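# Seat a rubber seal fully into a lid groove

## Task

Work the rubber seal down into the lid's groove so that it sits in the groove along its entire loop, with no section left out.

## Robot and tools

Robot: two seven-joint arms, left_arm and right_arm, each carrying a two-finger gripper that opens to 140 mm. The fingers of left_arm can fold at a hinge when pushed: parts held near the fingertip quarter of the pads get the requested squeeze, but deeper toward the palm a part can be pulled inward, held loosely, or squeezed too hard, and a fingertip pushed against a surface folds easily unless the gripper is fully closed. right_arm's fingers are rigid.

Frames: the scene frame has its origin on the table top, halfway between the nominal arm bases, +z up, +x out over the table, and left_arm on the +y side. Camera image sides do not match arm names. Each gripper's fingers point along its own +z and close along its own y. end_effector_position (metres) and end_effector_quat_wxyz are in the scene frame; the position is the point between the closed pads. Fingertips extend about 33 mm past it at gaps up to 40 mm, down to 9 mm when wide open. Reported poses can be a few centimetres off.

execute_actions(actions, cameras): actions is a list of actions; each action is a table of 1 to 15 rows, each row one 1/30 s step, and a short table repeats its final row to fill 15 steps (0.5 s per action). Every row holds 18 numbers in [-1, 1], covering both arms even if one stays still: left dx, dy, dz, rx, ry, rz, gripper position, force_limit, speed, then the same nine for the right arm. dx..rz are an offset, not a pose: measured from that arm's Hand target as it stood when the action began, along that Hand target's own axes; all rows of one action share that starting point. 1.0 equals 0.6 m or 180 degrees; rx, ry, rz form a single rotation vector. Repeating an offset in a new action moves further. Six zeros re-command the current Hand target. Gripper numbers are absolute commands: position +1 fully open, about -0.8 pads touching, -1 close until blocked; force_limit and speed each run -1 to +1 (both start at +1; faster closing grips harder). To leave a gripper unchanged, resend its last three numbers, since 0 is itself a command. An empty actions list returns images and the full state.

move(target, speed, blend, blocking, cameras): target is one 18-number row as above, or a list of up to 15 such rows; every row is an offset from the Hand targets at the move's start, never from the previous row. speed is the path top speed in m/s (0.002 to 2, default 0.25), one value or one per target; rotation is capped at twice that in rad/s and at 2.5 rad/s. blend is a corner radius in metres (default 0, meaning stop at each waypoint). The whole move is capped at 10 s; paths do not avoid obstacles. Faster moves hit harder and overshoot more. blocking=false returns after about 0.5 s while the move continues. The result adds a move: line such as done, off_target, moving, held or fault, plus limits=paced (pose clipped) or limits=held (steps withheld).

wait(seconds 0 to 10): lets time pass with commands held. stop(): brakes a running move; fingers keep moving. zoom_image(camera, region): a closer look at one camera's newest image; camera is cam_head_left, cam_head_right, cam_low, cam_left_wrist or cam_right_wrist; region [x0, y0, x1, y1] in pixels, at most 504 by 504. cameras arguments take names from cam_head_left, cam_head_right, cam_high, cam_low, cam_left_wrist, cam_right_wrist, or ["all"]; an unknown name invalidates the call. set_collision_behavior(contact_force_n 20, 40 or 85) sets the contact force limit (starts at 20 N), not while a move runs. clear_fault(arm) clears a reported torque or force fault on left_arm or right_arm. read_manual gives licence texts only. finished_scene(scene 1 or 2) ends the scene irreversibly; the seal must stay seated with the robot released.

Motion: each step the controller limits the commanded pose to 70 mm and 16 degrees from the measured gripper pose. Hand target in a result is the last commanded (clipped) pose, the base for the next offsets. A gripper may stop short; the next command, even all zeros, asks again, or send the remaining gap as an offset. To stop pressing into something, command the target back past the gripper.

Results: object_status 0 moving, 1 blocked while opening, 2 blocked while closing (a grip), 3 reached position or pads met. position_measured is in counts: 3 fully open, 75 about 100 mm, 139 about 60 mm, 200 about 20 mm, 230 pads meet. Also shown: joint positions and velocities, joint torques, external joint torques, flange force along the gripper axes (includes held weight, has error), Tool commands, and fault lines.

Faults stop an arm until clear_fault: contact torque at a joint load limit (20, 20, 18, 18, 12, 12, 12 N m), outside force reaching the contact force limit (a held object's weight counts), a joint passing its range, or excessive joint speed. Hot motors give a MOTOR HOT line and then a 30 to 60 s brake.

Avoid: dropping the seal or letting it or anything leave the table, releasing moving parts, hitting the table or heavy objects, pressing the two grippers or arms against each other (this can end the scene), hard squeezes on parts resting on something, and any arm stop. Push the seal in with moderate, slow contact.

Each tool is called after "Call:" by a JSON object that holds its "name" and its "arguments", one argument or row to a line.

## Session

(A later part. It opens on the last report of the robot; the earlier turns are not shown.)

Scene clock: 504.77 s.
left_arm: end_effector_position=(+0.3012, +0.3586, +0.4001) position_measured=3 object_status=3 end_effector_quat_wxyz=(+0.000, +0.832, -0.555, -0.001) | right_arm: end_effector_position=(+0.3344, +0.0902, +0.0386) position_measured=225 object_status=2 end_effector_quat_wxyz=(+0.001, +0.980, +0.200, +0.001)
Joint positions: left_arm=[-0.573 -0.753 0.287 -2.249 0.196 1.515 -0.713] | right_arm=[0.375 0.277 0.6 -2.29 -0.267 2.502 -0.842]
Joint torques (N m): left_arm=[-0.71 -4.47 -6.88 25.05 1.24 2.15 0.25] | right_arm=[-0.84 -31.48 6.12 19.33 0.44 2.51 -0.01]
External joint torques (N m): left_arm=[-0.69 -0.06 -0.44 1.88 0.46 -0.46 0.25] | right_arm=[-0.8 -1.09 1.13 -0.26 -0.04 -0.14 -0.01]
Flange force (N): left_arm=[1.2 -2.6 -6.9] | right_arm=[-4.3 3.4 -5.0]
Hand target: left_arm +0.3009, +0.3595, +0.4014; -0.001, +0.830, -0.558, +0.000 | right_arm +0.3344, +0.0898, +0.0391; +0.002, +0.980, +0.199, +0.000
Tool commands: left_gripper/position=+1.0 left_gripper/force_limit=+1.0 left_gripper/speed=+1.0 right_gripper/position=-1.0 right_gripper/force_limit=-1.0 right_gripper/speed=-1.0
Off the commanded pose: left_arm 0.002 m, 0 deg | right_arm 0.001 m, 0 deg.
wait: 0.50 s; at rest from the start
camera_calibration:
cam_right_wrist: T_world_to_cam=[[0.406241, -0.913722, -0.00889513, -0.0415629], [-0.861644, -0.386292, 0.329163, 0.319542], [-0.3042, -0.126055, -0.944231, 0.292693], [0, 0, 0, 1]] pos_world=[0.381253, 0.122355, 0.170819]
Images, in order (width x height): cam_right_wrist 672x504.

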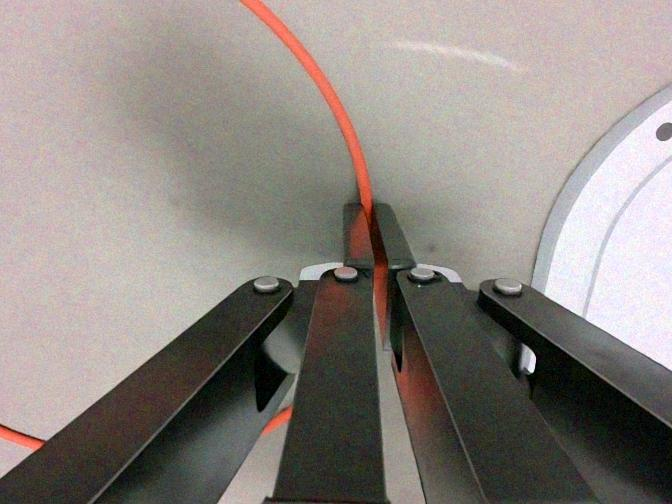

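Call:
{"name": "move", "arguments": {
  "target": [0, 0, 0, 0, 0, 0, 1, 1, 1, 0, 0, -0.0833, 0, 0, 0, -1, -1, -1],
  "speed": 0.06,
  "cameras": ["all"]
}}

Scene clock: 512.27 s.
left_arm: end_effector_position=(+0.3012, +0.3586, +0.4001) position_measured=3 object_status=3 end_effector_quat_wxyz=(+0.000, +0.832, -0.555, -0.001) | right_arm: end_effector_position=(+0.3345, +0.0903, +0.0887) position_measured=225 object_status=2 end_effector_quat_wxyz=(+0.002, +0.980, +0.198, +0.001)
Joint positions: left_arm=[-0.573 -0.753 0.287 -2.249 0.196 1.515 -0.713] | right_arm=[0.323 0.162 0.665 -2.274 -0.153 2.396 -0.917]
Joint velocities: left_arm=[within noise] | right_arm=[-0.001 0 0 -0.001 0.001 -0.001 -0.005]
Joint torques (N m): left_arm=[-0.67 -4.5 -6.88 25.05 1.27 2.16 0.28] | right_arm=[-0.93 -28.07 4.26 21.29 0.71 2.42 -0.11]
External joint torques (N m): left_arm=[-0.71 0.04 -0.48 1.86 0.48 -0.45 0.28] | right_arm=[-0.87 -0.67 1.1 -0.18 0.15 -0.24 -0.11]
Flange force (N): left_arm=[1.3 -2.8 -6.9] | right_arm=[-3.6 2.9 -3.7]
Hand target: left_arm +0.3009, +0.3595, +0.4014; -0.001, +0.830, -0.558, +0.000 | right_arm +0.3343, +0.0900, +0.0891; +0.002, +0.980, +0.199, +0.000
Off the commanded pose: left_arm 0.002 m, 0 deg | right_arm 0.001 m, 0 deg.
move: done
camera_calibration:
cam_left_wrist: T_world_to_cam=[[-0.930346, -0.366568, 0.00920254, 0.41662], [-0.340997, 0.874131, 0.345855, -0.347494], [-0.134824, 0.318627, -0.938243, 0.44646], [0, 0, 0, 1]] pos_world=[0.3293, 0.314221, 0.535236]
cam_right_wrist: T_world_to_cam=[[0.402893, -0.915211, -0.00815845, -0.0398761], [-0.863456, -0.383035, 0.328219, 0.303641], [-0.303515, -0.125193, -0.944566, 0.339741], [0, 0, 0, 1]] pos_world=[0.381363, 0.122343, 0.220922]

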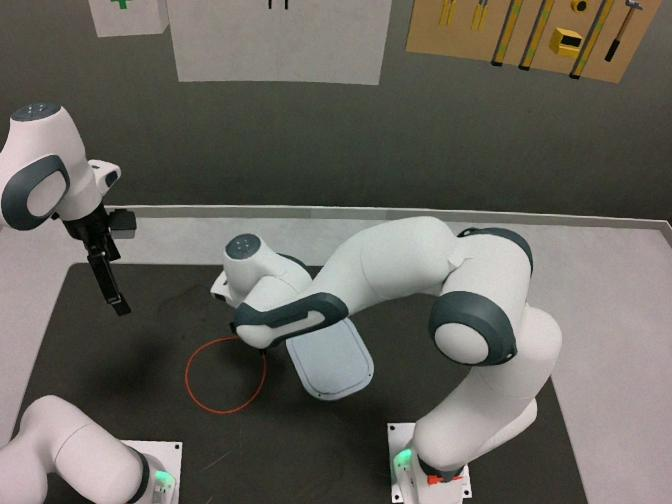

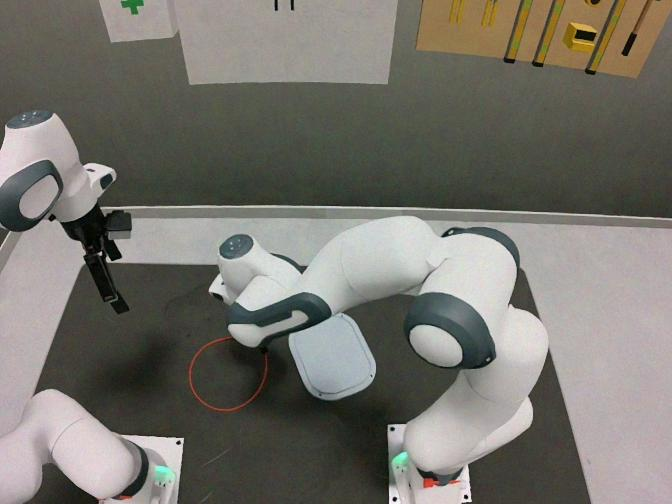

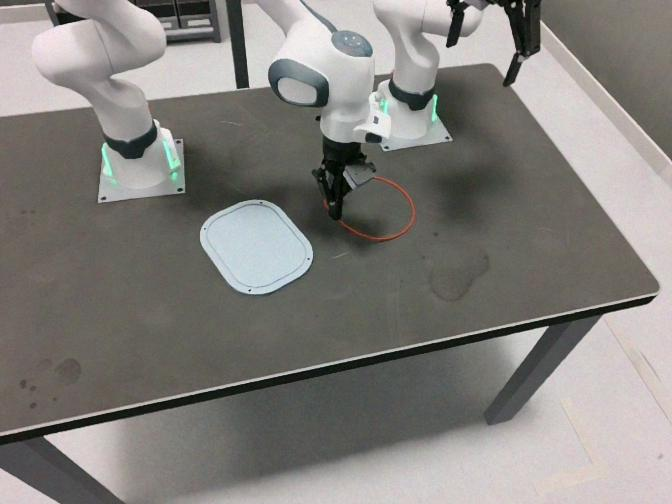

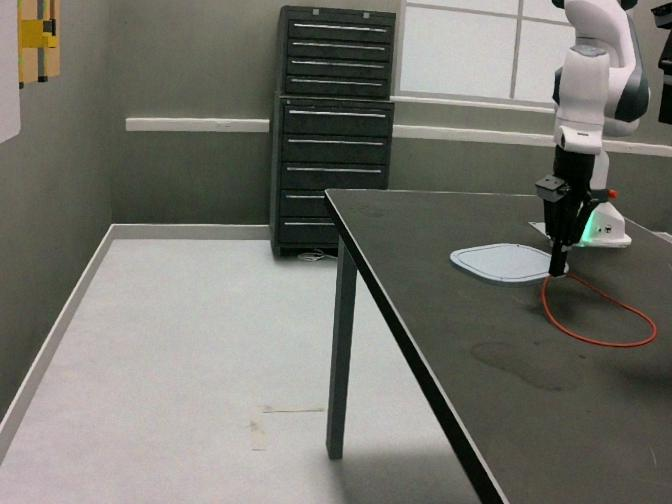

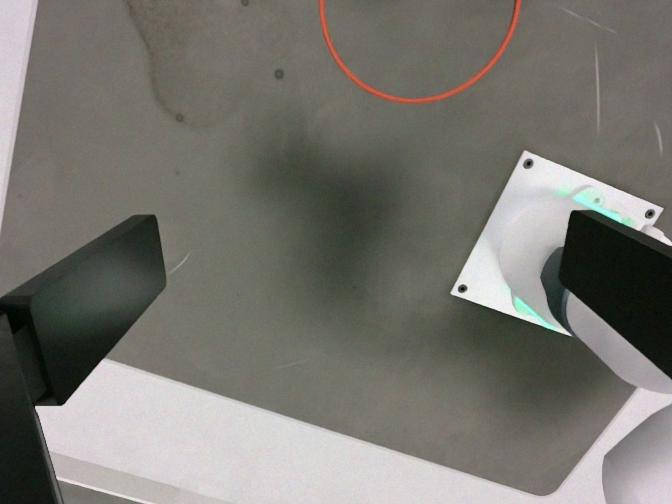

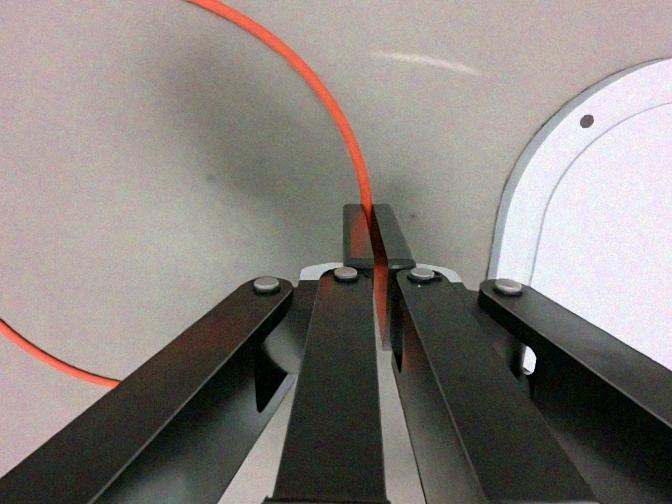

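Call:
{"name": "zoom_image", "arguments": {
  "camera": "cam_low",
  "region": [430, 160, 672, 360]
}}

Call:
{"name": "zoom_image", "arguments": {
  "camera": "cam_high",
  "region": [190, 120, 440, 310]
}}

Scaled by 2.083 from the camera's 672x504 image, which has a finer 960x720 frame.

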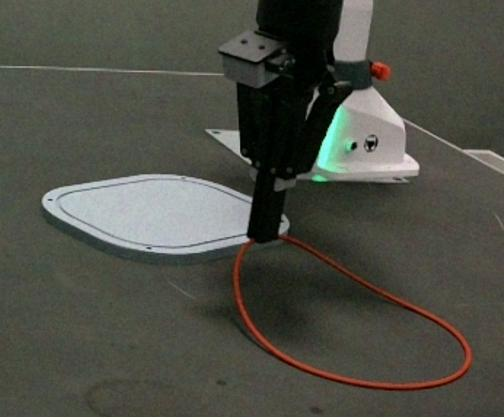

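Scaled by 2.016 from the camera's 672x504 image, which has a finer 960x720 frame.

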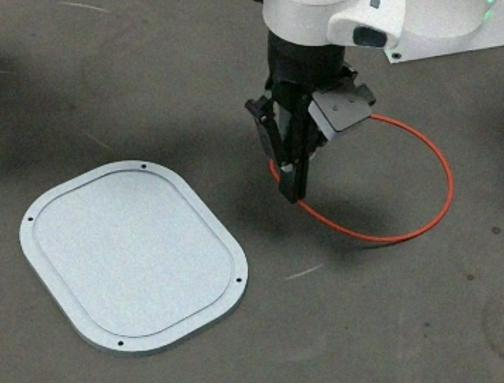

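Call:
{"name": "move", "arguments": {
  "target": [
    [0, 0, 0, 0, 0, 0, 1, 1, 1, 0, 0, -0.0515, 0, 0, 0, -1, -1, -1],
    [0, 0, 0, 0, 0, 0, 1, 1, 1, -0.1121, 0.4557, -0.0515, 0, 0, 0, -1, -1, -1]
  ],
  "speed": 0.08,
  "blend": 0.02,
  "cameras": ["all"]
}}

Scene clock: 564.67 s.
left_arm: end_effector_position=(+0.3012, +0.3586, +0.4001) position_measured=3 object_status=3 end_effector_quat_wxyz=(+0.000, +0.832, -0.555, -0.001) | right_arm: end_effector_position=(+0.3788, -0.1876, +0.1207) position_measured=225 object_status=2 end_effector_quat_wxyz=(+0.001, +0.981, +0.195, -0.001)
Joint positions: left_arm=[-0.573 -0.753 0.287 -2.249 0.196 1.515 -0.713] | right_arm=[0.232 -0.346 0.219 -2.712 0.105 2.367 -1.642]
Joint velocities: left_arm=[within noise] | right_arm=[0 0 0 0.001 -0.002 0.001 -0.008]
Joint torques (N m): left_arm=[-0.66 -4.46 -6.9 25.03 1.25 2.15 0.28] | right_arm=[-0.2 -17.63 -1.85 21.35 0.2 2.91 -0.16]
External joint torques (N m): left_arm=[-0.56 -0.07 -0.34 1.91 0.48 -0.47 0.28] | right_arm=[-0.25 -0.62 0.19 -0.68 -0.42 0.25 -0.16]
Flange force (N): left_arm=[0.9 -2.8 -7.0] | right_arm=[-3.5 0.6 0.3]
Hand target: left_arm +0.3009, +0.3595, +0.4014; -0.001, +0.830, -0.558, +0.000 | right_arm +0.3791, -0.1879, +0.1209; +0.002, +0.980, +0.199, +0.000
Off the commanded pose: left_arm 0.002 m, 0 deg | right_arm 0.000 m, 1 deg.
move: done; blend cut to 0.0155 m at target 1
camera_calibration:
cam_left_wrist: T_world_to_cam=[[-0.930346, -0.366568, 0.00920254, 0.41662], [-0.340997, 0.874131, 0.345855, -0.347494], [-0.134824, 0.318627, -0.938243, 0.44646], [0, 0, 0, 1]] pos_world=[0.3293, 0.314221, 0.535236]
cam_right_wrist: T_world_to_cam=[[0.397352, -0.917599, -0.0111283, -0.309802], [-0.864104, -0.378215, 0.332081, 0.22565], [-0.308926, -0.122337, -0.943185, 0.35114], [0, 0, 0, 1]] pos_world=[0.426562, -0.155973, 0.252809]

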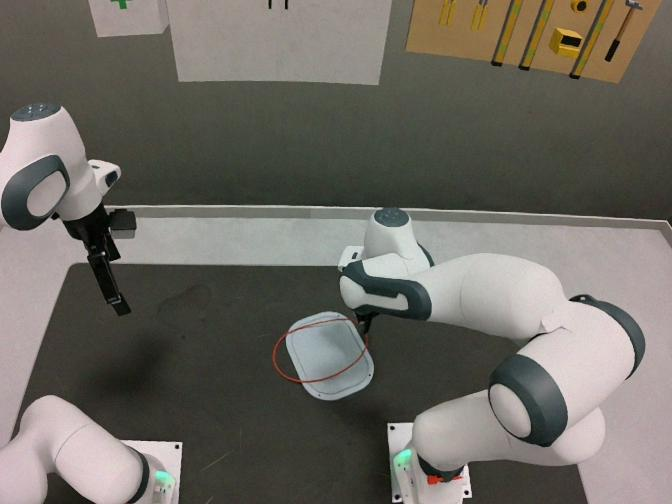

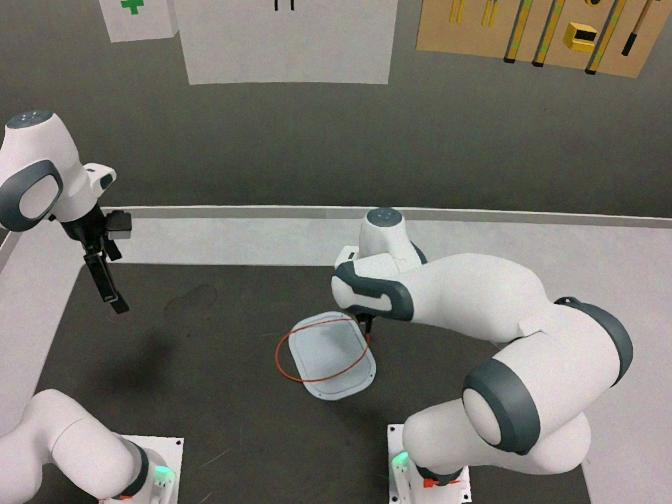

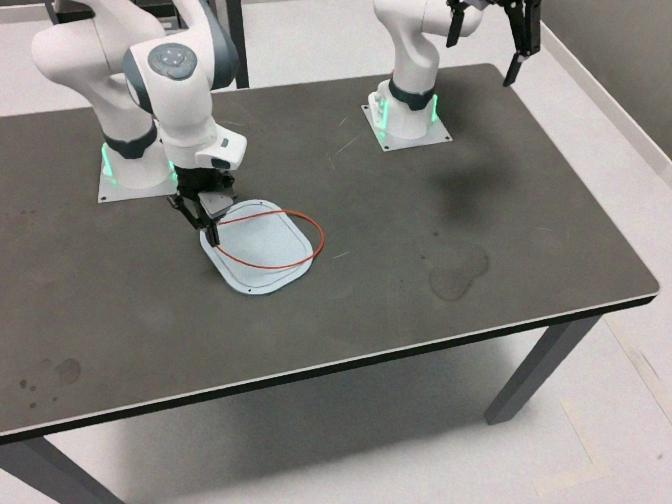

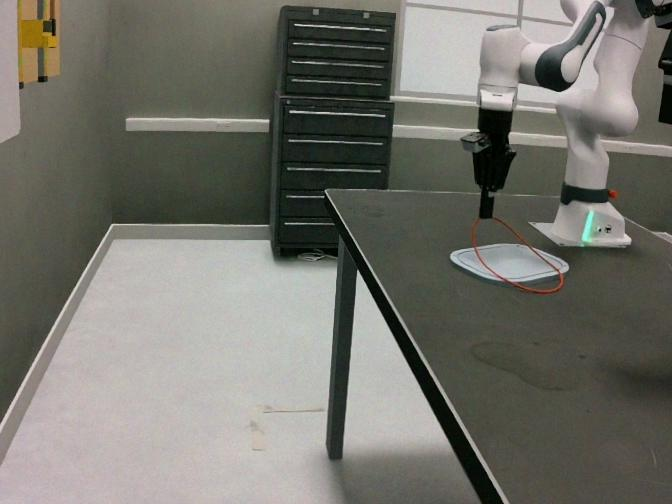

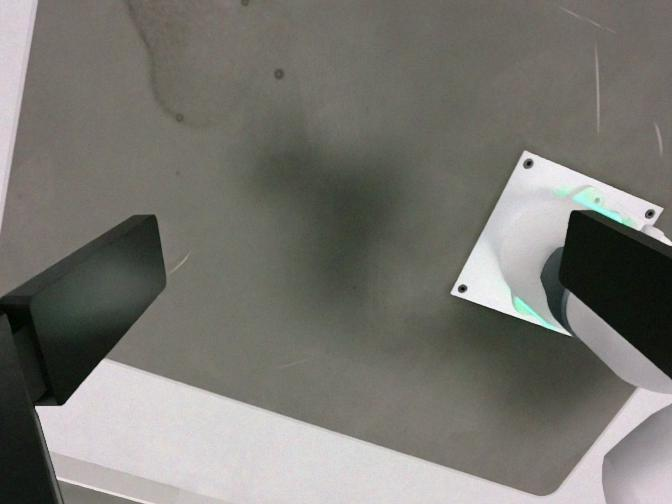

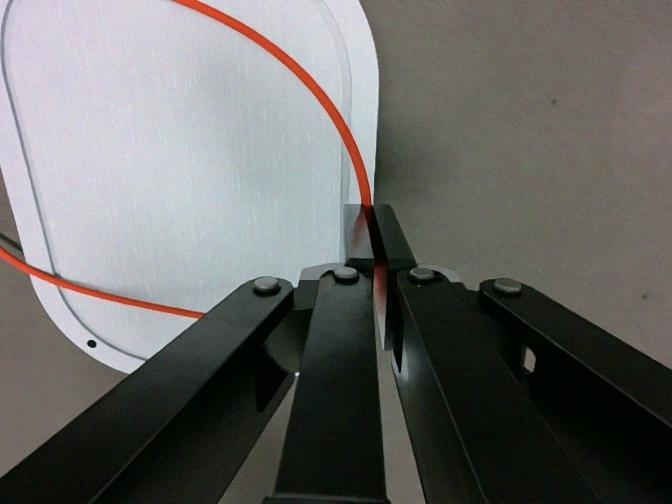

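Call:
{"name": "zoom_image", "arguments": {
  "camera": "cam_right_wrist",
  "region": [270, 60, 430, 260]
}}

Call:
{"name": "zoom_image", "arguments": {
  "camera": "cam_low",
  "region": [430, 180, 600, 310]
}}

Call:
{"name": "zoom_image", "arguments": {
  "camera": "cam_high",
  "region": [180, 160, 350, 310]
}}

Scaled by 2.520 from the camera's 672x504 image, which has a finer 960x720 frame.

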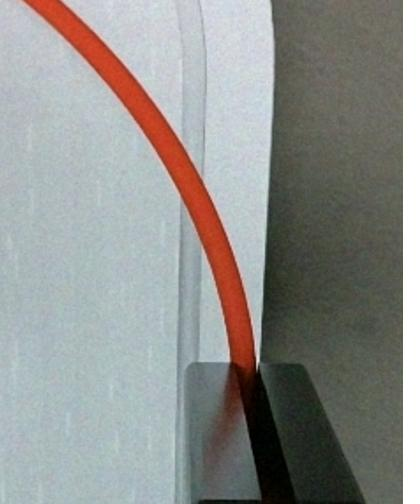

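Scaled by 2.965 from the camera's 672x504 image, which has a finer 960x720 frame.

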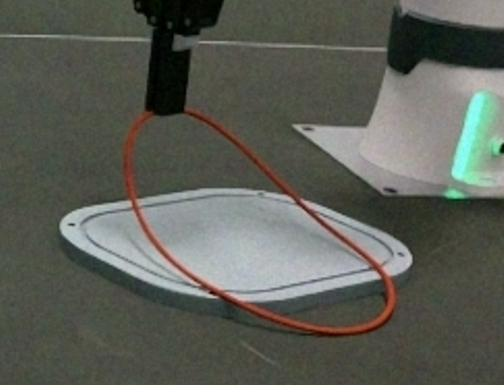

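Scaled by 2.965 from the camera's 672x504 image, which has a finer 960x720 frame.

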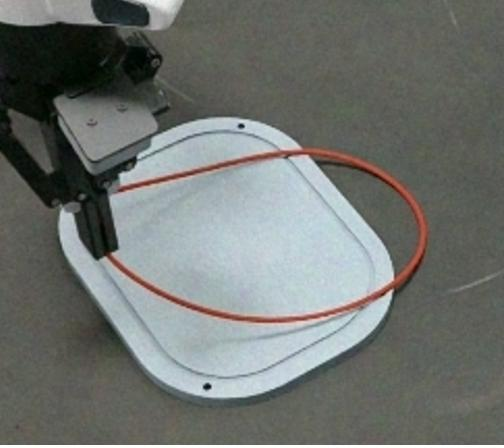

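Call:
{"name": "move", "arguments": {
  "target": [0, 0, 0, 0, 0, 0, 1, 1, 1, 0.0153, -0.0107, 0.1015, 0, 0, 0, -1, -1, -1],
  "speed": 0.06,
  "cameras": ["cam_right_wrist", "cam_low", "cam_high"]
}}

Call:
{"name": "zoom_image", "arguments": {
  "camera": "cam_right_wrist",
  "region": [270, 60, 470, 260]
}}

Call:
{"name": "zoom_image", "arguments": {
  "camera": "cam_low",
  "region": [430, 180, 600, 310]
}}

Scene clock: 611.37 s.
left_arm: end_effector_position=(+0.3012, +0.3586, +0.4001) position_measured=3 object_status=3 end_effector_quat_wxyz=(+0.000, +0.832, -0.555, -0.001) | right_arm: end_effector_position=(+0.3846, -0.1782, +0.0605) position_measured=225 object_status=2 end_effector_quat_wxyz=(+0.001, +0.980, +0.201, -0.001)
Joint positions: left_arm=[-0.573 -0.753 0.287 -2.249 0.196 1.515 -0.713] | right_arm=[0.214 -0.165 0.256 -2.732 0.074 2.569 -1.613]
Joint velocities: left_arm=[within noise] | right_arm=[0 0 -0.001 0 -0.002 0.004 0.006]
Joint torques (N m): left_arm=[-0.69 -4.5 -6.89 25.06 1.25 2.17 0.25] | right_arm=[-1.11 -20.16 -0.21 19.1 0.09 2.84 0.26]
External joint torques (N m): left_arm=[-0.69 -0.12 -0.5 1.96 0.46 -0.44 0.25] | right_arm=[-1.04 0.34 1.02 -0.34 -0.4 0.17 0.25]
Flange force (N): left_arm=[1.2 -2.5 -7.1] | right_arm=[1.4 -0.6 2.8]
Hand target: left_arm +0.3009, +0.3595, +0.4014; -0.001, +0.830, -0.558, +0.000 | right_arm +0.3851, -0.1786, +0.0599; +0.002, +0.980, +0.199, +0.000
Off the commanded pose: left_arm 0.002 m, 0 deg | right_arm 0.001 m, 0 deg.
move: done
camera_calibration:
cam_right_wrist: T_world_to_cam=[[0.409074, -0.91244, -0.0105487, -0.307831], [-0.859624, -0.389222, 0.330987, 0.250578], [-0.306112, -0.12633, -0.943576, 0.295363], [0, 0, 0, 1]] pos_world=[0.431742, -0.146034, 0.192512]
Images, in order (width x height): cam_high 672x504, cam_low 672x504, cam_right_wrist 672x504.

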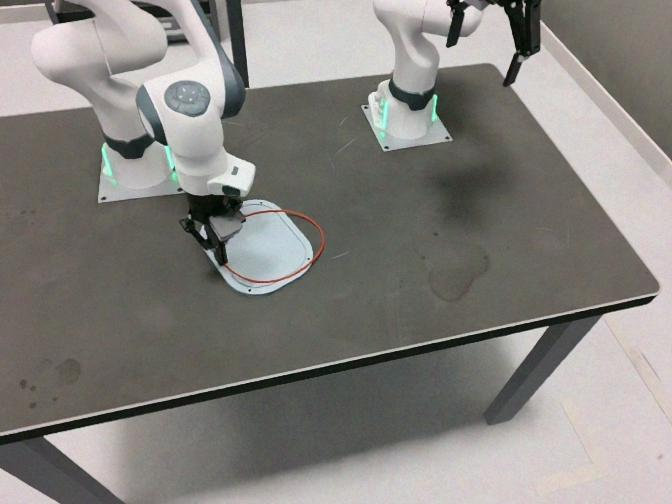

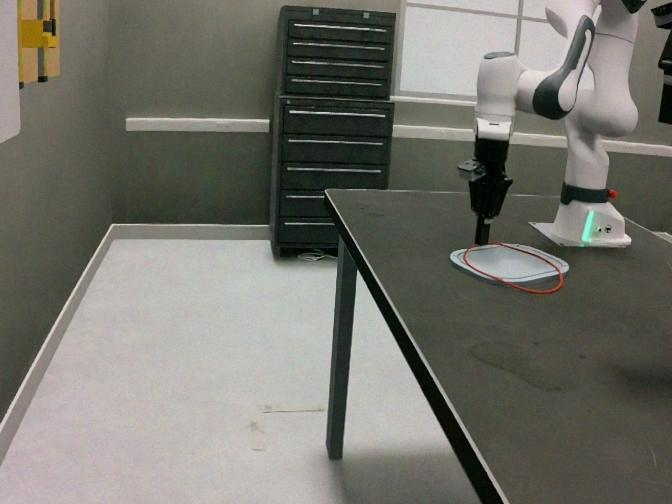

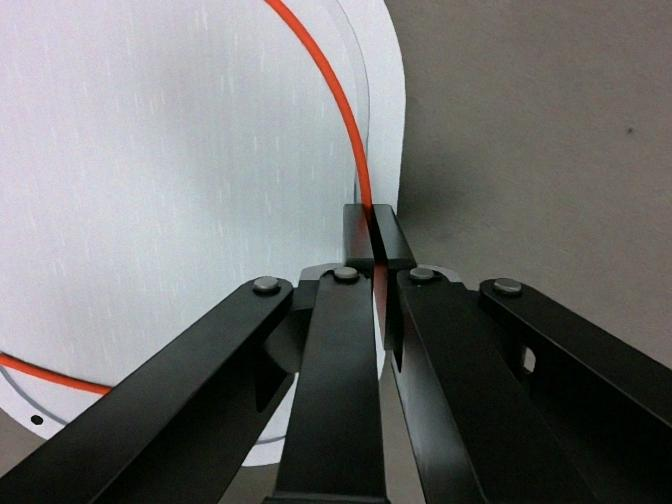

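Scaled by 2.520 from the camera's 672x504 image, which has a finer 960x720 frame.

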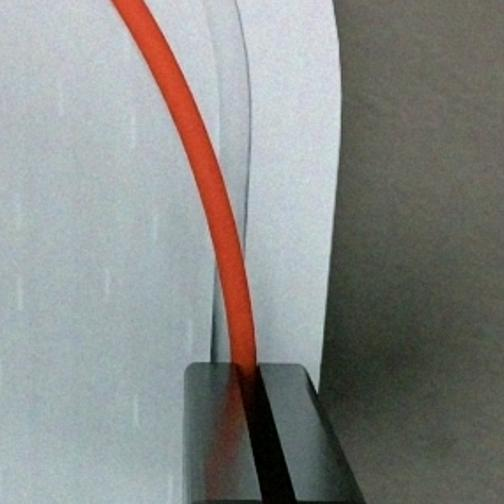

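Scaled by 2.965 from the camera's 672x504 image, which has a finer 960x720 frame.

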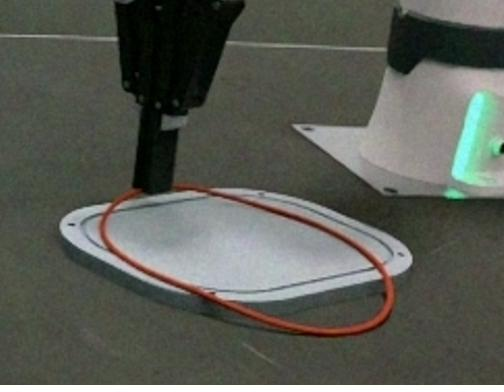

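Call:
{"name": "move", "arguments": {
  "target": [0, 0, 0, 0, 0, 0, 1, 1, 1, 0, -0.0038, 0.0142, 0, 0, 0, -1, -1, -1],
  "speed": 0.03,
  "cameras": ["cam_right_wrist", "cam_low"]
}}

Call:
{"name": "zoom_image", "arguments": {
  "camera": "cam_right_wrist",
  "region": [300, 100, 440, 240]
}}

Call:
{"name": "zoom_image", "arguments": {
  "camera": "cam_low",
  "region": [430, 180, 600, 310]
}}

Scene clock: 663.47 s.
left_arm: end_effector_position=(+0.3012, +0.3586, +0.4001) position_measured=3 object_status=3 end_effector_quat_wxyz=(+0.000, +0.832, -0.555, -0.001) | right_arm: end_effector_position=(+0.3843, -0.1759, +0.0523) position_measured=225 object_status=2 end_effector_quat_wxyz=(+0.001, +0.980, +0.201, +0.000)
Joint positions: left_arm=[-0.573 -0.753 0.287 -2.249 0.196 1.515 -0.713] | right_arm=[0.213 -0.14 0.262 -2.735 0.067 2.598 -1.602]
Joint velocities: left_arm=[within noise] | right_arm=[-0.002 0 0.002 0 0 0.004 0.002]
Joint torques (N m): left_arm=[-0.67 -4.45 -6.89 25.07 1.24 2.17 0.28] | right_arm=[-0.92 -20.57 0.03 18.36 0.03 3.02 0.27]
External joint torques (N m): left_arm=[-0.7 0.1 -0.5 1.87 0.45 -0.45 0.28] | right_arm=[-0.9 0.43 1.06 -0.65 -0.43 0.35 0.27]
Flange force (N): left_arm=[1.5 -2.9 -7.0] | right_arm=[0.5 -0.9 3.9]
Hand target: left_arm +0.3009, +0.3595, +0.4014; -0.001, +0.830, -0.558, +0.000 | right_arm +0.3842, -0.1765, +0.0514; +0.002, +0.980, +0.199, +0.000
Off the commanded pose: left_arm 0.002 m, 0 deg | right_arm 0.001 m, 0 deg.
move: done
camera_calibration:
cam_right_wrist: T_world_to_cam=[[0.408853, -0.91254, -0.0104985, -0.305542], [-0.860013, -0.389116, 0.330101, 0.254071], [-0.305316, -0.125934, -0.943887, 0.287632], [0, 0, 0, 1]] pos_world=[0.431245, -0.143734, 0.184416]
Images, in order (width x height): cam_low 672x504, cam_right_wrist 672x504.

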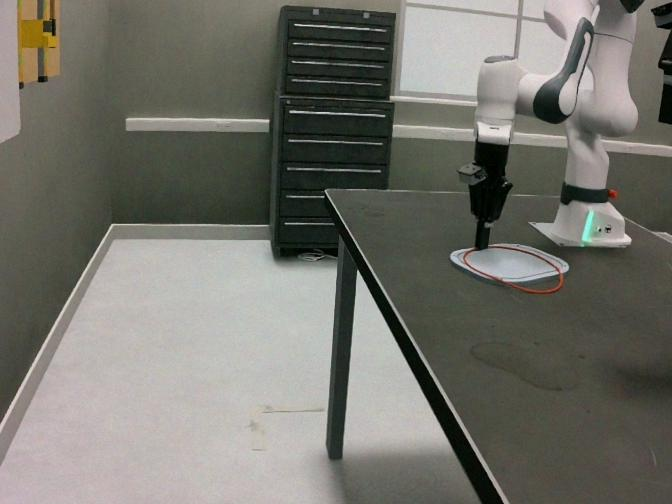

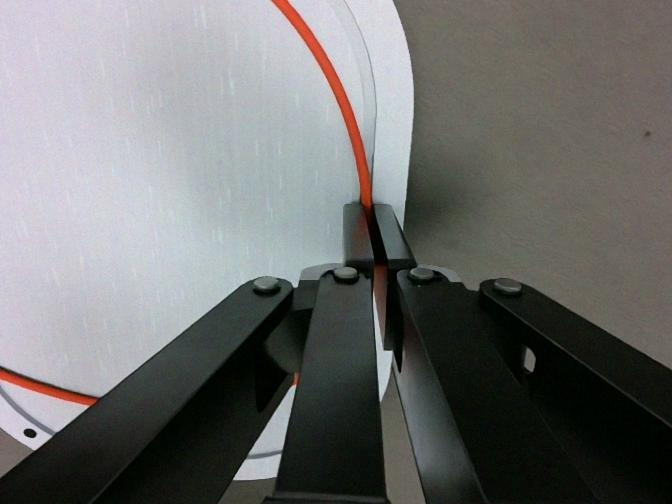

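Scaled by 3.600 from the camera's 672x504 image, which has a finer 960x720 frame.

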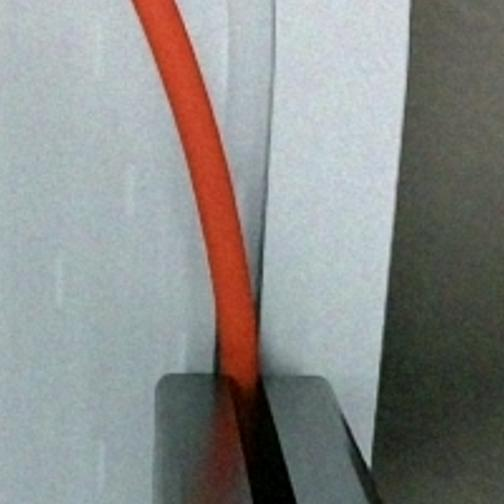

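Scaled by 2.965 from the camera's 672x504 image, which has a finer 960x720 frame.

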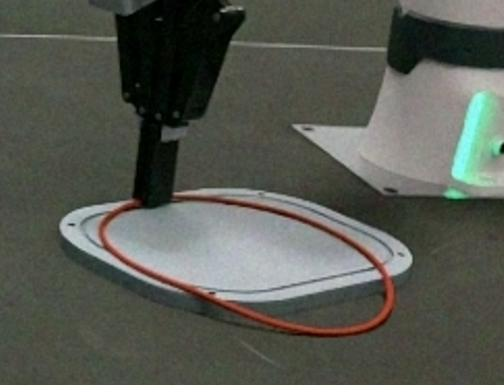

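Call:
{"name": "move", "arguments": {
  "target": [0, 0, 0, 0, 0, 0, 1, 1, 1, 0, 0, 0.0025, 0, 0, 0, -1, -1, -1],
  "speed": 0.01
}}

Scene clock: 679.73 s.
left_arm: end_effector_position=(+0.3012, +0.3586, +0.4001) position_measured=3 object_status=3 end_effector_quat_wxyz=(+0.000, +0.832, -0.555, -0.001) | right_arm: end_effector_position=(+0.3845, -0.1758, +0.0509) position_measured=225 object_status=2 end_effector_quat_wxyz=(+0.001, +0.980, +0.200, +0.000)
Joint positions: left_arm=[-0.573 -0.753 0.287 -2.249 0.196 1.515 -0.713] | right_arm=[0.213 -0.135 0.263 -2.735 0.065 2.603 -1.599]
Joint velocities: left_arm=[within noise] | right_arm=[0 0.001 0 -0.002 -0.002 0.003 0.002]
Joint torques (N m): left_arm=[-0.68 -4.5 -6.9 25.08 1.24 2.16 0.31] | right_arm=[-0.9 -20.77 0.03 18.13 0.09 2.9 0.29]
External joint torques (N m): left_arm=[-0.78 0.02 -0.61 1.91 0.44 -0.45 0.31] | right_arm=[-0.94 0.26 0.96 -0.74 -0.36 0.25 0.29]
Flange force (N): left_arm=[1.5 -2.7 -7.1] | right_arm=[-0.3 -0.8 3.1]
Hand target: left_arm +0.3009, +0.3595, +0.4014; -0.001, +0.830, -0.558, +0.000 | right_arm +0.3842, -0.1765, +0.0499; +0.002, +0.980, +0.199, +0.000
Off the commanded pose: left_arm 0.002 m, 0 deg | right_arm 0.001 m, 0 deg.
move: done

Call:
{"name": "move", "arguments": {
  "target": [0, 0, 0, 0, 0, 0, 1, 1, 1, 0, 0, 0.0025, 0, 0, 0, -1, -1, -1],
  "speed": 0.01,
  "cameras": ["cam_right_wrist"]
}}

Call:
{"name": "zoom_image", "arguments": {
  "camera": "cam_right_wrist",
  "region": [300, 100, 440, 240]
}}

Scene clock: 686.40 s.
left_arm: end_effector_position=(+0.3012, +0.3586, +0.4001) position_measured=3 object_status=3 end_effector_quat_wxyz=(+0.000, +0.832, -0.555, -0.001) | right_arm: end_effector_position=(+0.3845, -0.1758, +0.0494) position_measured=225 object_status=2 end_effector_quat_wxyz=(+0.001, +0.980, +0.200, +0.000)
Joint positions: left_arm=[-0.573 -0.753 0.287 -2.249 0.196 1.515 -0.713] | right_arm=[0.213 -0.131 0.263 -2.735 0.063 2.608 -1.598]
Joint torques (N m): left_arm=[-0.7 -4.47 -6.86 25.05 1.24 2.16 0.27] | right_arm=[-0.93 -20.93 0.03 18.04 0.05 2.99 0.27]
External joint torques (N m): left_arm=[-0.68 0.02 -0.42 1.85 0.46 -0.46 0.27] | right_arm=[-0.91 0.21 0.99 -0.75 -0.4 0.34 0.26]
Flange force (N): left_arm=[1.2 -2.8 -6.9] | right_arm=[-0.5 -0.8 3.2]
Hand target: left_arm +0.3009, +0.3595, +0.4014; -0.001, +0.830, -0.558, +0.000 | right_arm +0.3842, -0.1765, +0.0484; +0.002, +0.980, +0.199, +0.000
Off the commanded pose: left_arm 0.002 m, 0 deg | right_arm 0.001 m, 0 deg.
move: done
camera_calibration:
cam_right_wrist: T_world_to_cam=[[0.407986, -0.91293, -0.0102731, -0.30538], [-0.860569, -0.388295, 0.329618, 0.255614], [-0.304907, -0.125639, -0.944059, 0.28495], [0, 0, 0, 1]] pos_world=[0.431448, -0.143737, 0.181617]
Images, in order (width x height): cam_right_wrist 672x504.

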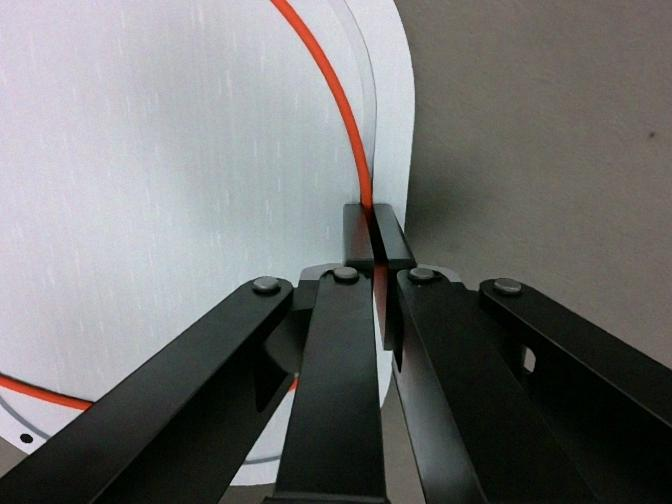

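Scaled by 3.600 from the camera's 672x504 image, which has a finer 960x720 frame.

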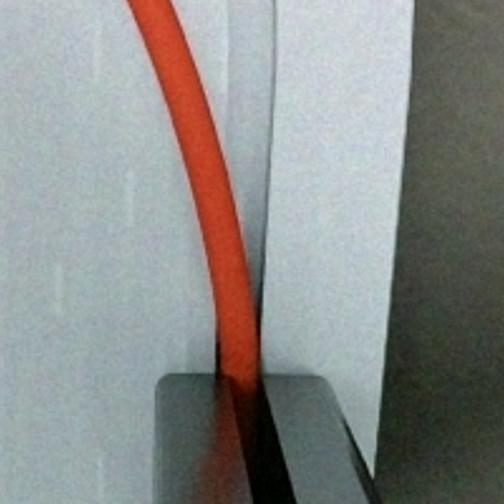

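Call:
{"name": "move", "arguments": {
  "target": [0, 0, 0, 0, 0, 0, 1, 1, 1, 0, 0, 0.0017, 0, 0, 0, -1, -1, -1],
  "speed": 0.01
}}

Scene clock: 691.57 s.
left_arm: end_effector_position=(+0.3012, +0.3586, +0.4001) position_measured=3 object_status=3 end_effector_quat_wxyz=(+0.000, +0.832, -0.555, -0.001) | right_arm: end_effector_position=(+0.3846, -0.1758, +0.0493) position_measured=225 object_status=2 end_effector_quat_wxyz=(+0.001, +0.980, +0.200, +0.000)
Joint positions: left_arm=[-0.573 -0.753 0.287 -2.249 0.196 1.515 -0.713] | right_arm=[0.213 -0.131 0.263 -2.736 0.063 2.609 -1.597]
Joint torques (N m): left_arm=[-0.71 -4.47 -6.9 25.02 1.24 2.15 0.29] | right_arm=[-1.02 -19.18 -0.1 17.87 -0.05 3.38 0.3]
External joint torques (N m): left_arm=[-0.73 0 -0.51 1.87 0.46 -0.46 0.29] | right_arm=[-0.99 1.96 0.88 -0.92 -0.51 0.72 0.3]
Flange force (N): left_arm=[1.3 -2.7 -7.0] | right_arm=[3.9 -0.6 10.1]
Hand target: left_arm +0.3009, +0.3595, +0.4014; -0.001, +0.830, -0.558, +0.000 | right_arm +0.3842, -0.1765, +0.0474; +0.002, +0.980, +0.199, +0.000
Off the commanded pose: left_arm 0.002 m, 0 deg | right_arm 0.002 m, 0 deg.
move: done

Call:
{"name": "wait", "arguments": {
  "seconds": 0.1,
  "cameras": ["cam_right_wrist", "cam_low", "cam_high", "cam_head_left"]
}}

Call:
{"name": "zoom_image", "arguments": {
  "camera": "cam_right_wrist",
  "region": [320, 150, 410, 240]
}}

Call:
{"name": "zoom_image", "arguments": {
  "camera": "cam_low",
  "region": [430, 180, 600, 310]
}}

Scene clock: 699.23 s.
left_arm: end_effector_position=(+0.3012, +0.3586, +0.4001) position_measured=3 object_status=3 end_effector_quat_wxyz=(+0.000, +0.832, -0.555, -0.001) | right_arm: end_effector_position=(+0.3846, -0.1758, +0.0493) position_measured=225 object_status=2 end_effector_quat_wxyz=(+0.001, +0.980, +0.200, +0.000)
Joint positions: left_arm=[-0.573 -0.753 0.287 -2.249 0.196 1.515 -0.713] | right_arm=[0.213 -0.131 0.263 -2.736 0.062 2.609 -1.597]
Joint torques (N m): left_arm=[-0.71 -4.5 -6.85 25.08 1.24 2.16 0.28] | right_arm=[-1.04 -19.18 -0.09 17.83 -0.02 3.39 0.26]
External joint torques (N m): left_arm=[-0.7 -0.12 -0.44 1.95 0.45 -0.45 0.28] | right_arm=[-1.03 1.88 0.85 -0.93 -0.47 0.74 0.26]
Flange force (N): left_arm=[1.1 -2.6 -7.1] | right_arm=[3.6 -0.4 9.8]
Hand target: left_arm +0.3009, +0.3595, +0.4014; -0.001, +0.830, -0.558, +0.000 | right_arm +0.3842, -0.1765, +0.0474; +0.002, +0.980, +0.199, +0.000
Tool commands: left_gripper/position=+1.0 left_gripper/force_limit=+1.0 left_gripper/speed=+1.0 right_gripper/position=-1.0 right_gripper/force_limit=-1.0 right_gripper/speed=-1.0
Off the commanded pose: left_arm 0.002 m, 0 deg | right_arm 0.002 m, 0 deg.
wait: 0.10 s; at rest from the start
camera_calibration:
cam_right_wrist: T_world_to_cam=[[0.407778, -0.913028, -0.00986582, -0.30529], [-0.860777, -0.388001, 0.329421, 0.255854], [-0.304598, -0.125838, -0.944132, 0.28472], [0, 0, 0, 1]] pos_world=[0.431449, -0.143638, 0.181518]
Images, in order (width x height): cam_head_left 672x504, cam_high 672x504, cam_low 672x504, cam_right_wrist 672x504.

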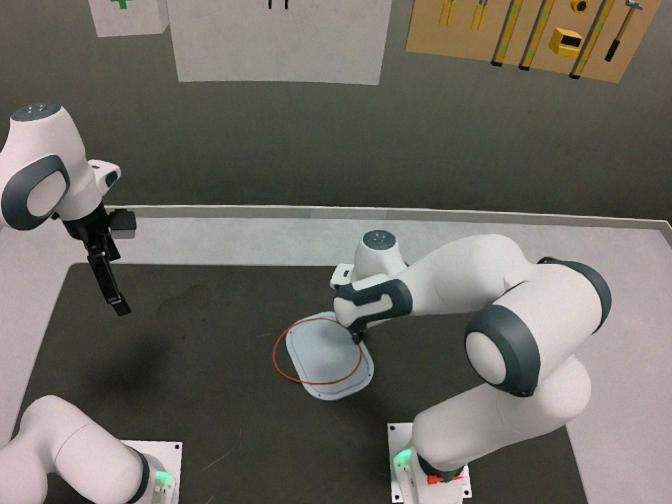

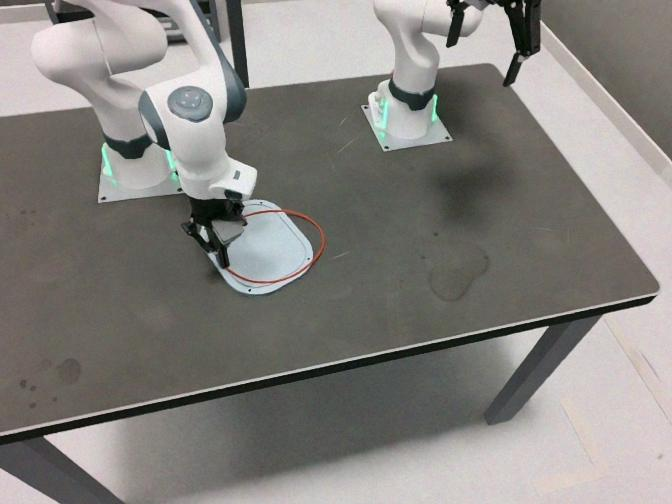

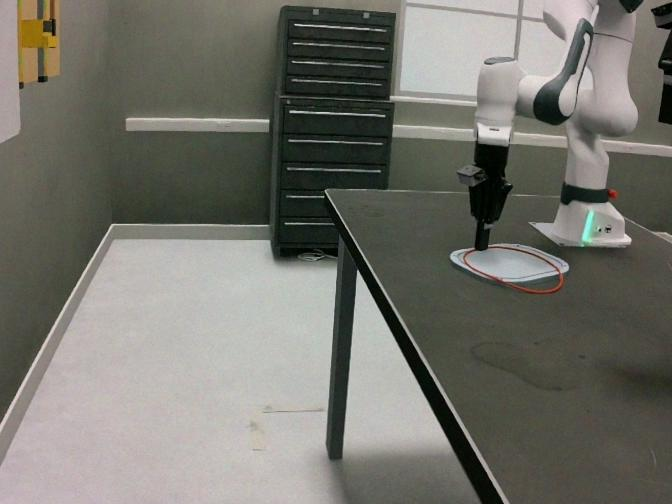

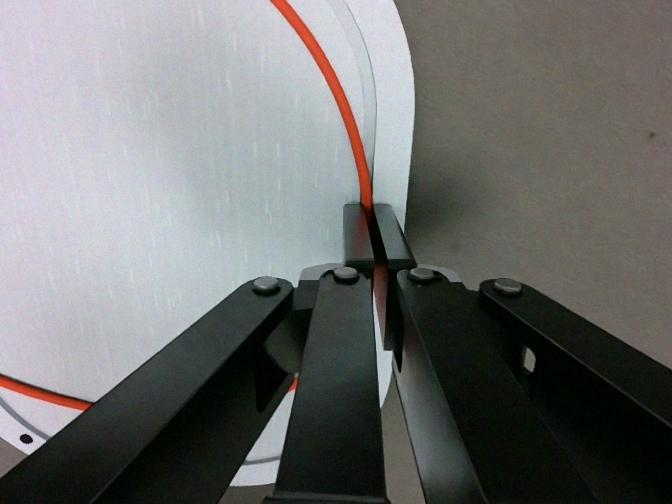

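Scaled by 5.600 from the camera's 672x504 image, which has a finer 960x720 frame.

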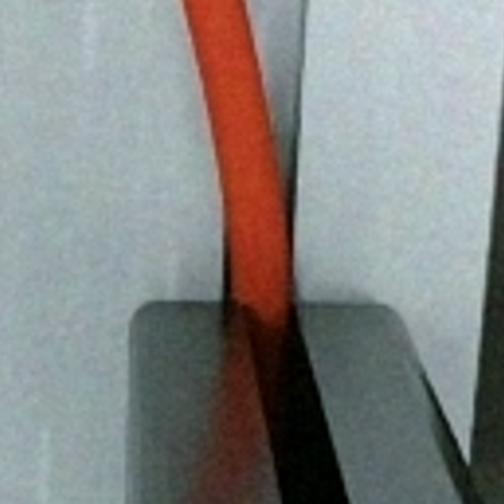

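Scaled by 2.965 from the camera's 672x504 image, which has a finer 960x720 frame.

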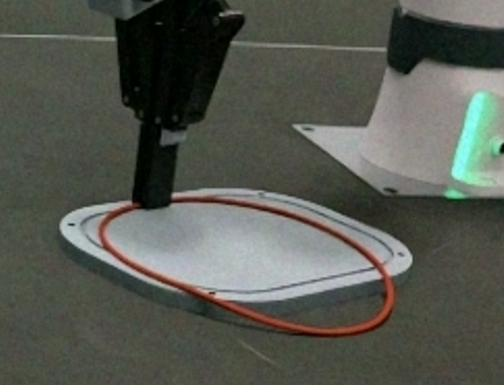

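Call:
{"name": "move", "arguments": {
  "target": [0, 0, 0, 0, 0, 0, 1, 1, 1, 0, 0, -0.0020, 0, 0, 0, -1, -1, -1],
  "speed": 0.01
}}

Call:
{"name": "move", "arguments": {
  "target": [0, 0, 0, 0, 0, 0, 1, 1, 1, 0, 0, 0, 0, 0, 0, -0.69, -1, -1],
  "speed": 0.01,
  "cameras": ["cam_right_wrist", "cam_low"]
}}

Call:
{"name": "zoom_image", "arguments": {
  "camera": "cam_right_wrist",
  "region": [320, 150, 410, 240]
}}

Call:
{"name": "zoom_image", "arguments": {
  "camera": "cam_low",
  "region": [430, 180, 600, 310]
}}

Scene clock: 717.27 s.
left_arm: end_effector_position=(+0.3012, +0.3586, +0.4001) position_measured=3 object_status=3 end_effector_quat_wxyz=(+0.000, +0.832, -0.555, -0.001) | right_arm: end_effector_position=(+0.3846, -0.1758, +0.0493) position_measured=225 object_status=2 end_effector_quat_wxyz=(+0.001, +0.980, +0.200, +0.000)
Joint positions: left_arm=[-0.573 -0.753 0.287 -2.249 0.196 1.515 -0.713] | right_arm=[0.213 -0.131 0.263 -2.736 0.062 2.609 -1.597]
Joint torques (N m): left_arm=[-0.63 -4.51 -6.87 25.08 1.23 2.15 0.26] | right_arm=[-0.91 -20.53 -0.21 18.12 0.25 3.06 0.22]
External joint torques (N m): left_arm=[-0.62 -0.07 -0.41 1.9 0.45 -0.47 0.26] | right_arm=[-0.84 0.63 0.79 -0.71 -0.21 0.39 0.22]
Flange force (N): left_arm=[1.1 -2.6 -7.0] | right_arm=[0.4 -0.6 4.4]
Hand target: left_arm +0.3009, +0.3595, +0.4014; -0.001, +0.830, -0.558, +0.000 | right_arm +0.3842, -0.1765, +0.0486; +0.002, +0.980, +0.199, +0.000
Off the commanded pose: left_arm 0.002 m, 0 deg | right_arm 0.001 m, 0 deg.
move: done

Scene clock: 717.77 s.
left_arm: end_effector_position=(+0.3012, +0.3586, +0.4001) position_measured=3 object_status=3 end_effector_quat_wxyz=(+0.000, +0.832, -0.555, -0.001) | right_arm: end_effector_position=(+0.3848, -0.1757, +0.0494) position_measured=215 object_status=3 end_effector_quat_wxyz=(+0.001, +0.980, +0.200, +0.001)
Joint positions: left_arm=[-0.573 -0.753 0.287 -2.249 0.196 1.515 -0.713] | right_arm=[0.213 -0.131 0.263 -2.736 0.062 2.609 -1.597]
Joint torques (N m): left_arm=[-0.68 -4.47 -6.84 25.03 1.25 2.15 0.3] | right_arm=[-0.94 -20.52 -0.25 17.66 0.23 2.72 0.26]
External joint torques (N m): left_arm=[-0.67 -0.01 -0.38 1.9 0.46 -0.46 0.3] | right_arm=[-0.82 0.62 0.8 -1.24 -0.24 0.04 0.25]
Flange force (N): left_arm=[1.1 -2.9 -7.0] | right_arm=[-1.0 -0.6 3.4]
Hand target: left_arm +0.3009, +0.3595, +0.4014; -0.001, +0.830, -0.558, +0.000 | right_arm +0.3842, -0.1765, +0.0486; +0.002, +0.980, +0.199, +0.000
Off the commanded pose: left_arm 0.002 m, 0 deg | right_arm 0.001 m, 0 deg.
move: done
camera_calibration:
cam_right_wrist: T_world_to_cam=[[0.407812, -0.913013, -0.00981126, -0.305261], [-0.860971, -0.3881, 0.328798, 0.256129], [-0.304004, -0.12564, -0.944349, 0.284672], [0, 0, 0, 1]] pos_world=[0.43155, -0.143537, 0.18162]
Images, in order (width x height): cam_low 672x504, cam_right_wrist 672x504.

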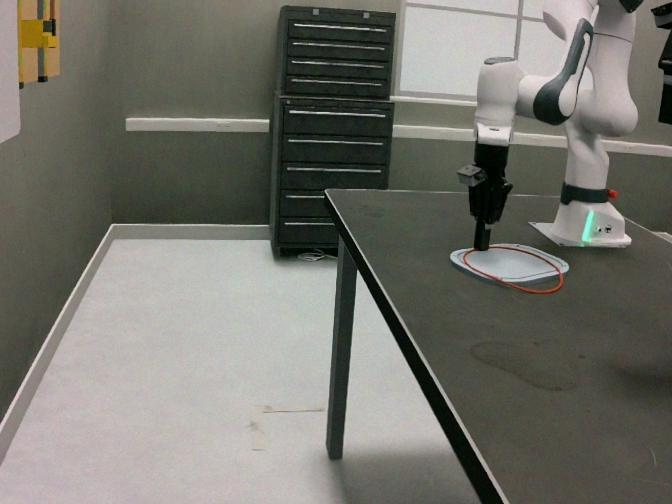

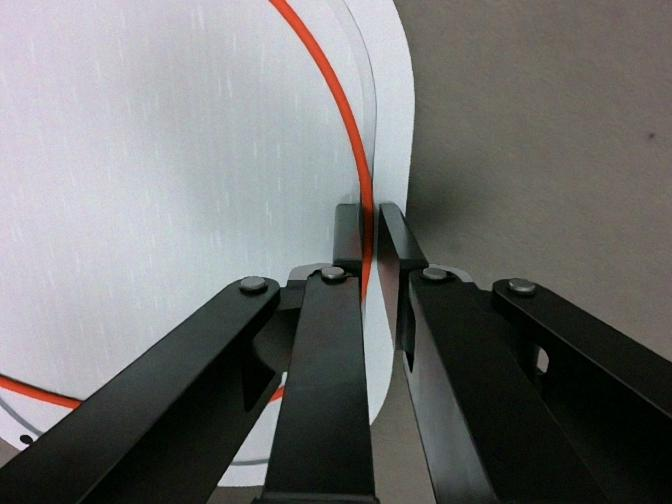

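Scaled by 5.600 from the camera's 672x504 image, which has a finer 960x720 frame.

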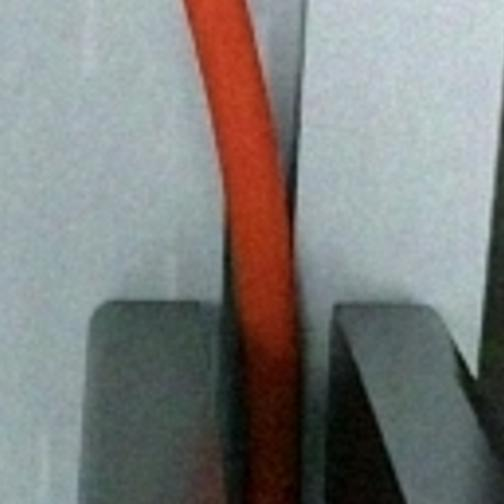

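Scaled by 2.965 from the camera's 672x504 image, which has a finer 960x720 frame.

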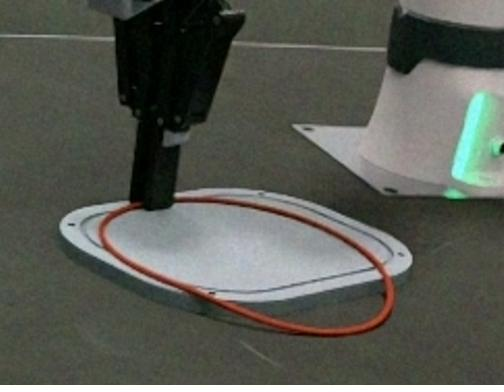

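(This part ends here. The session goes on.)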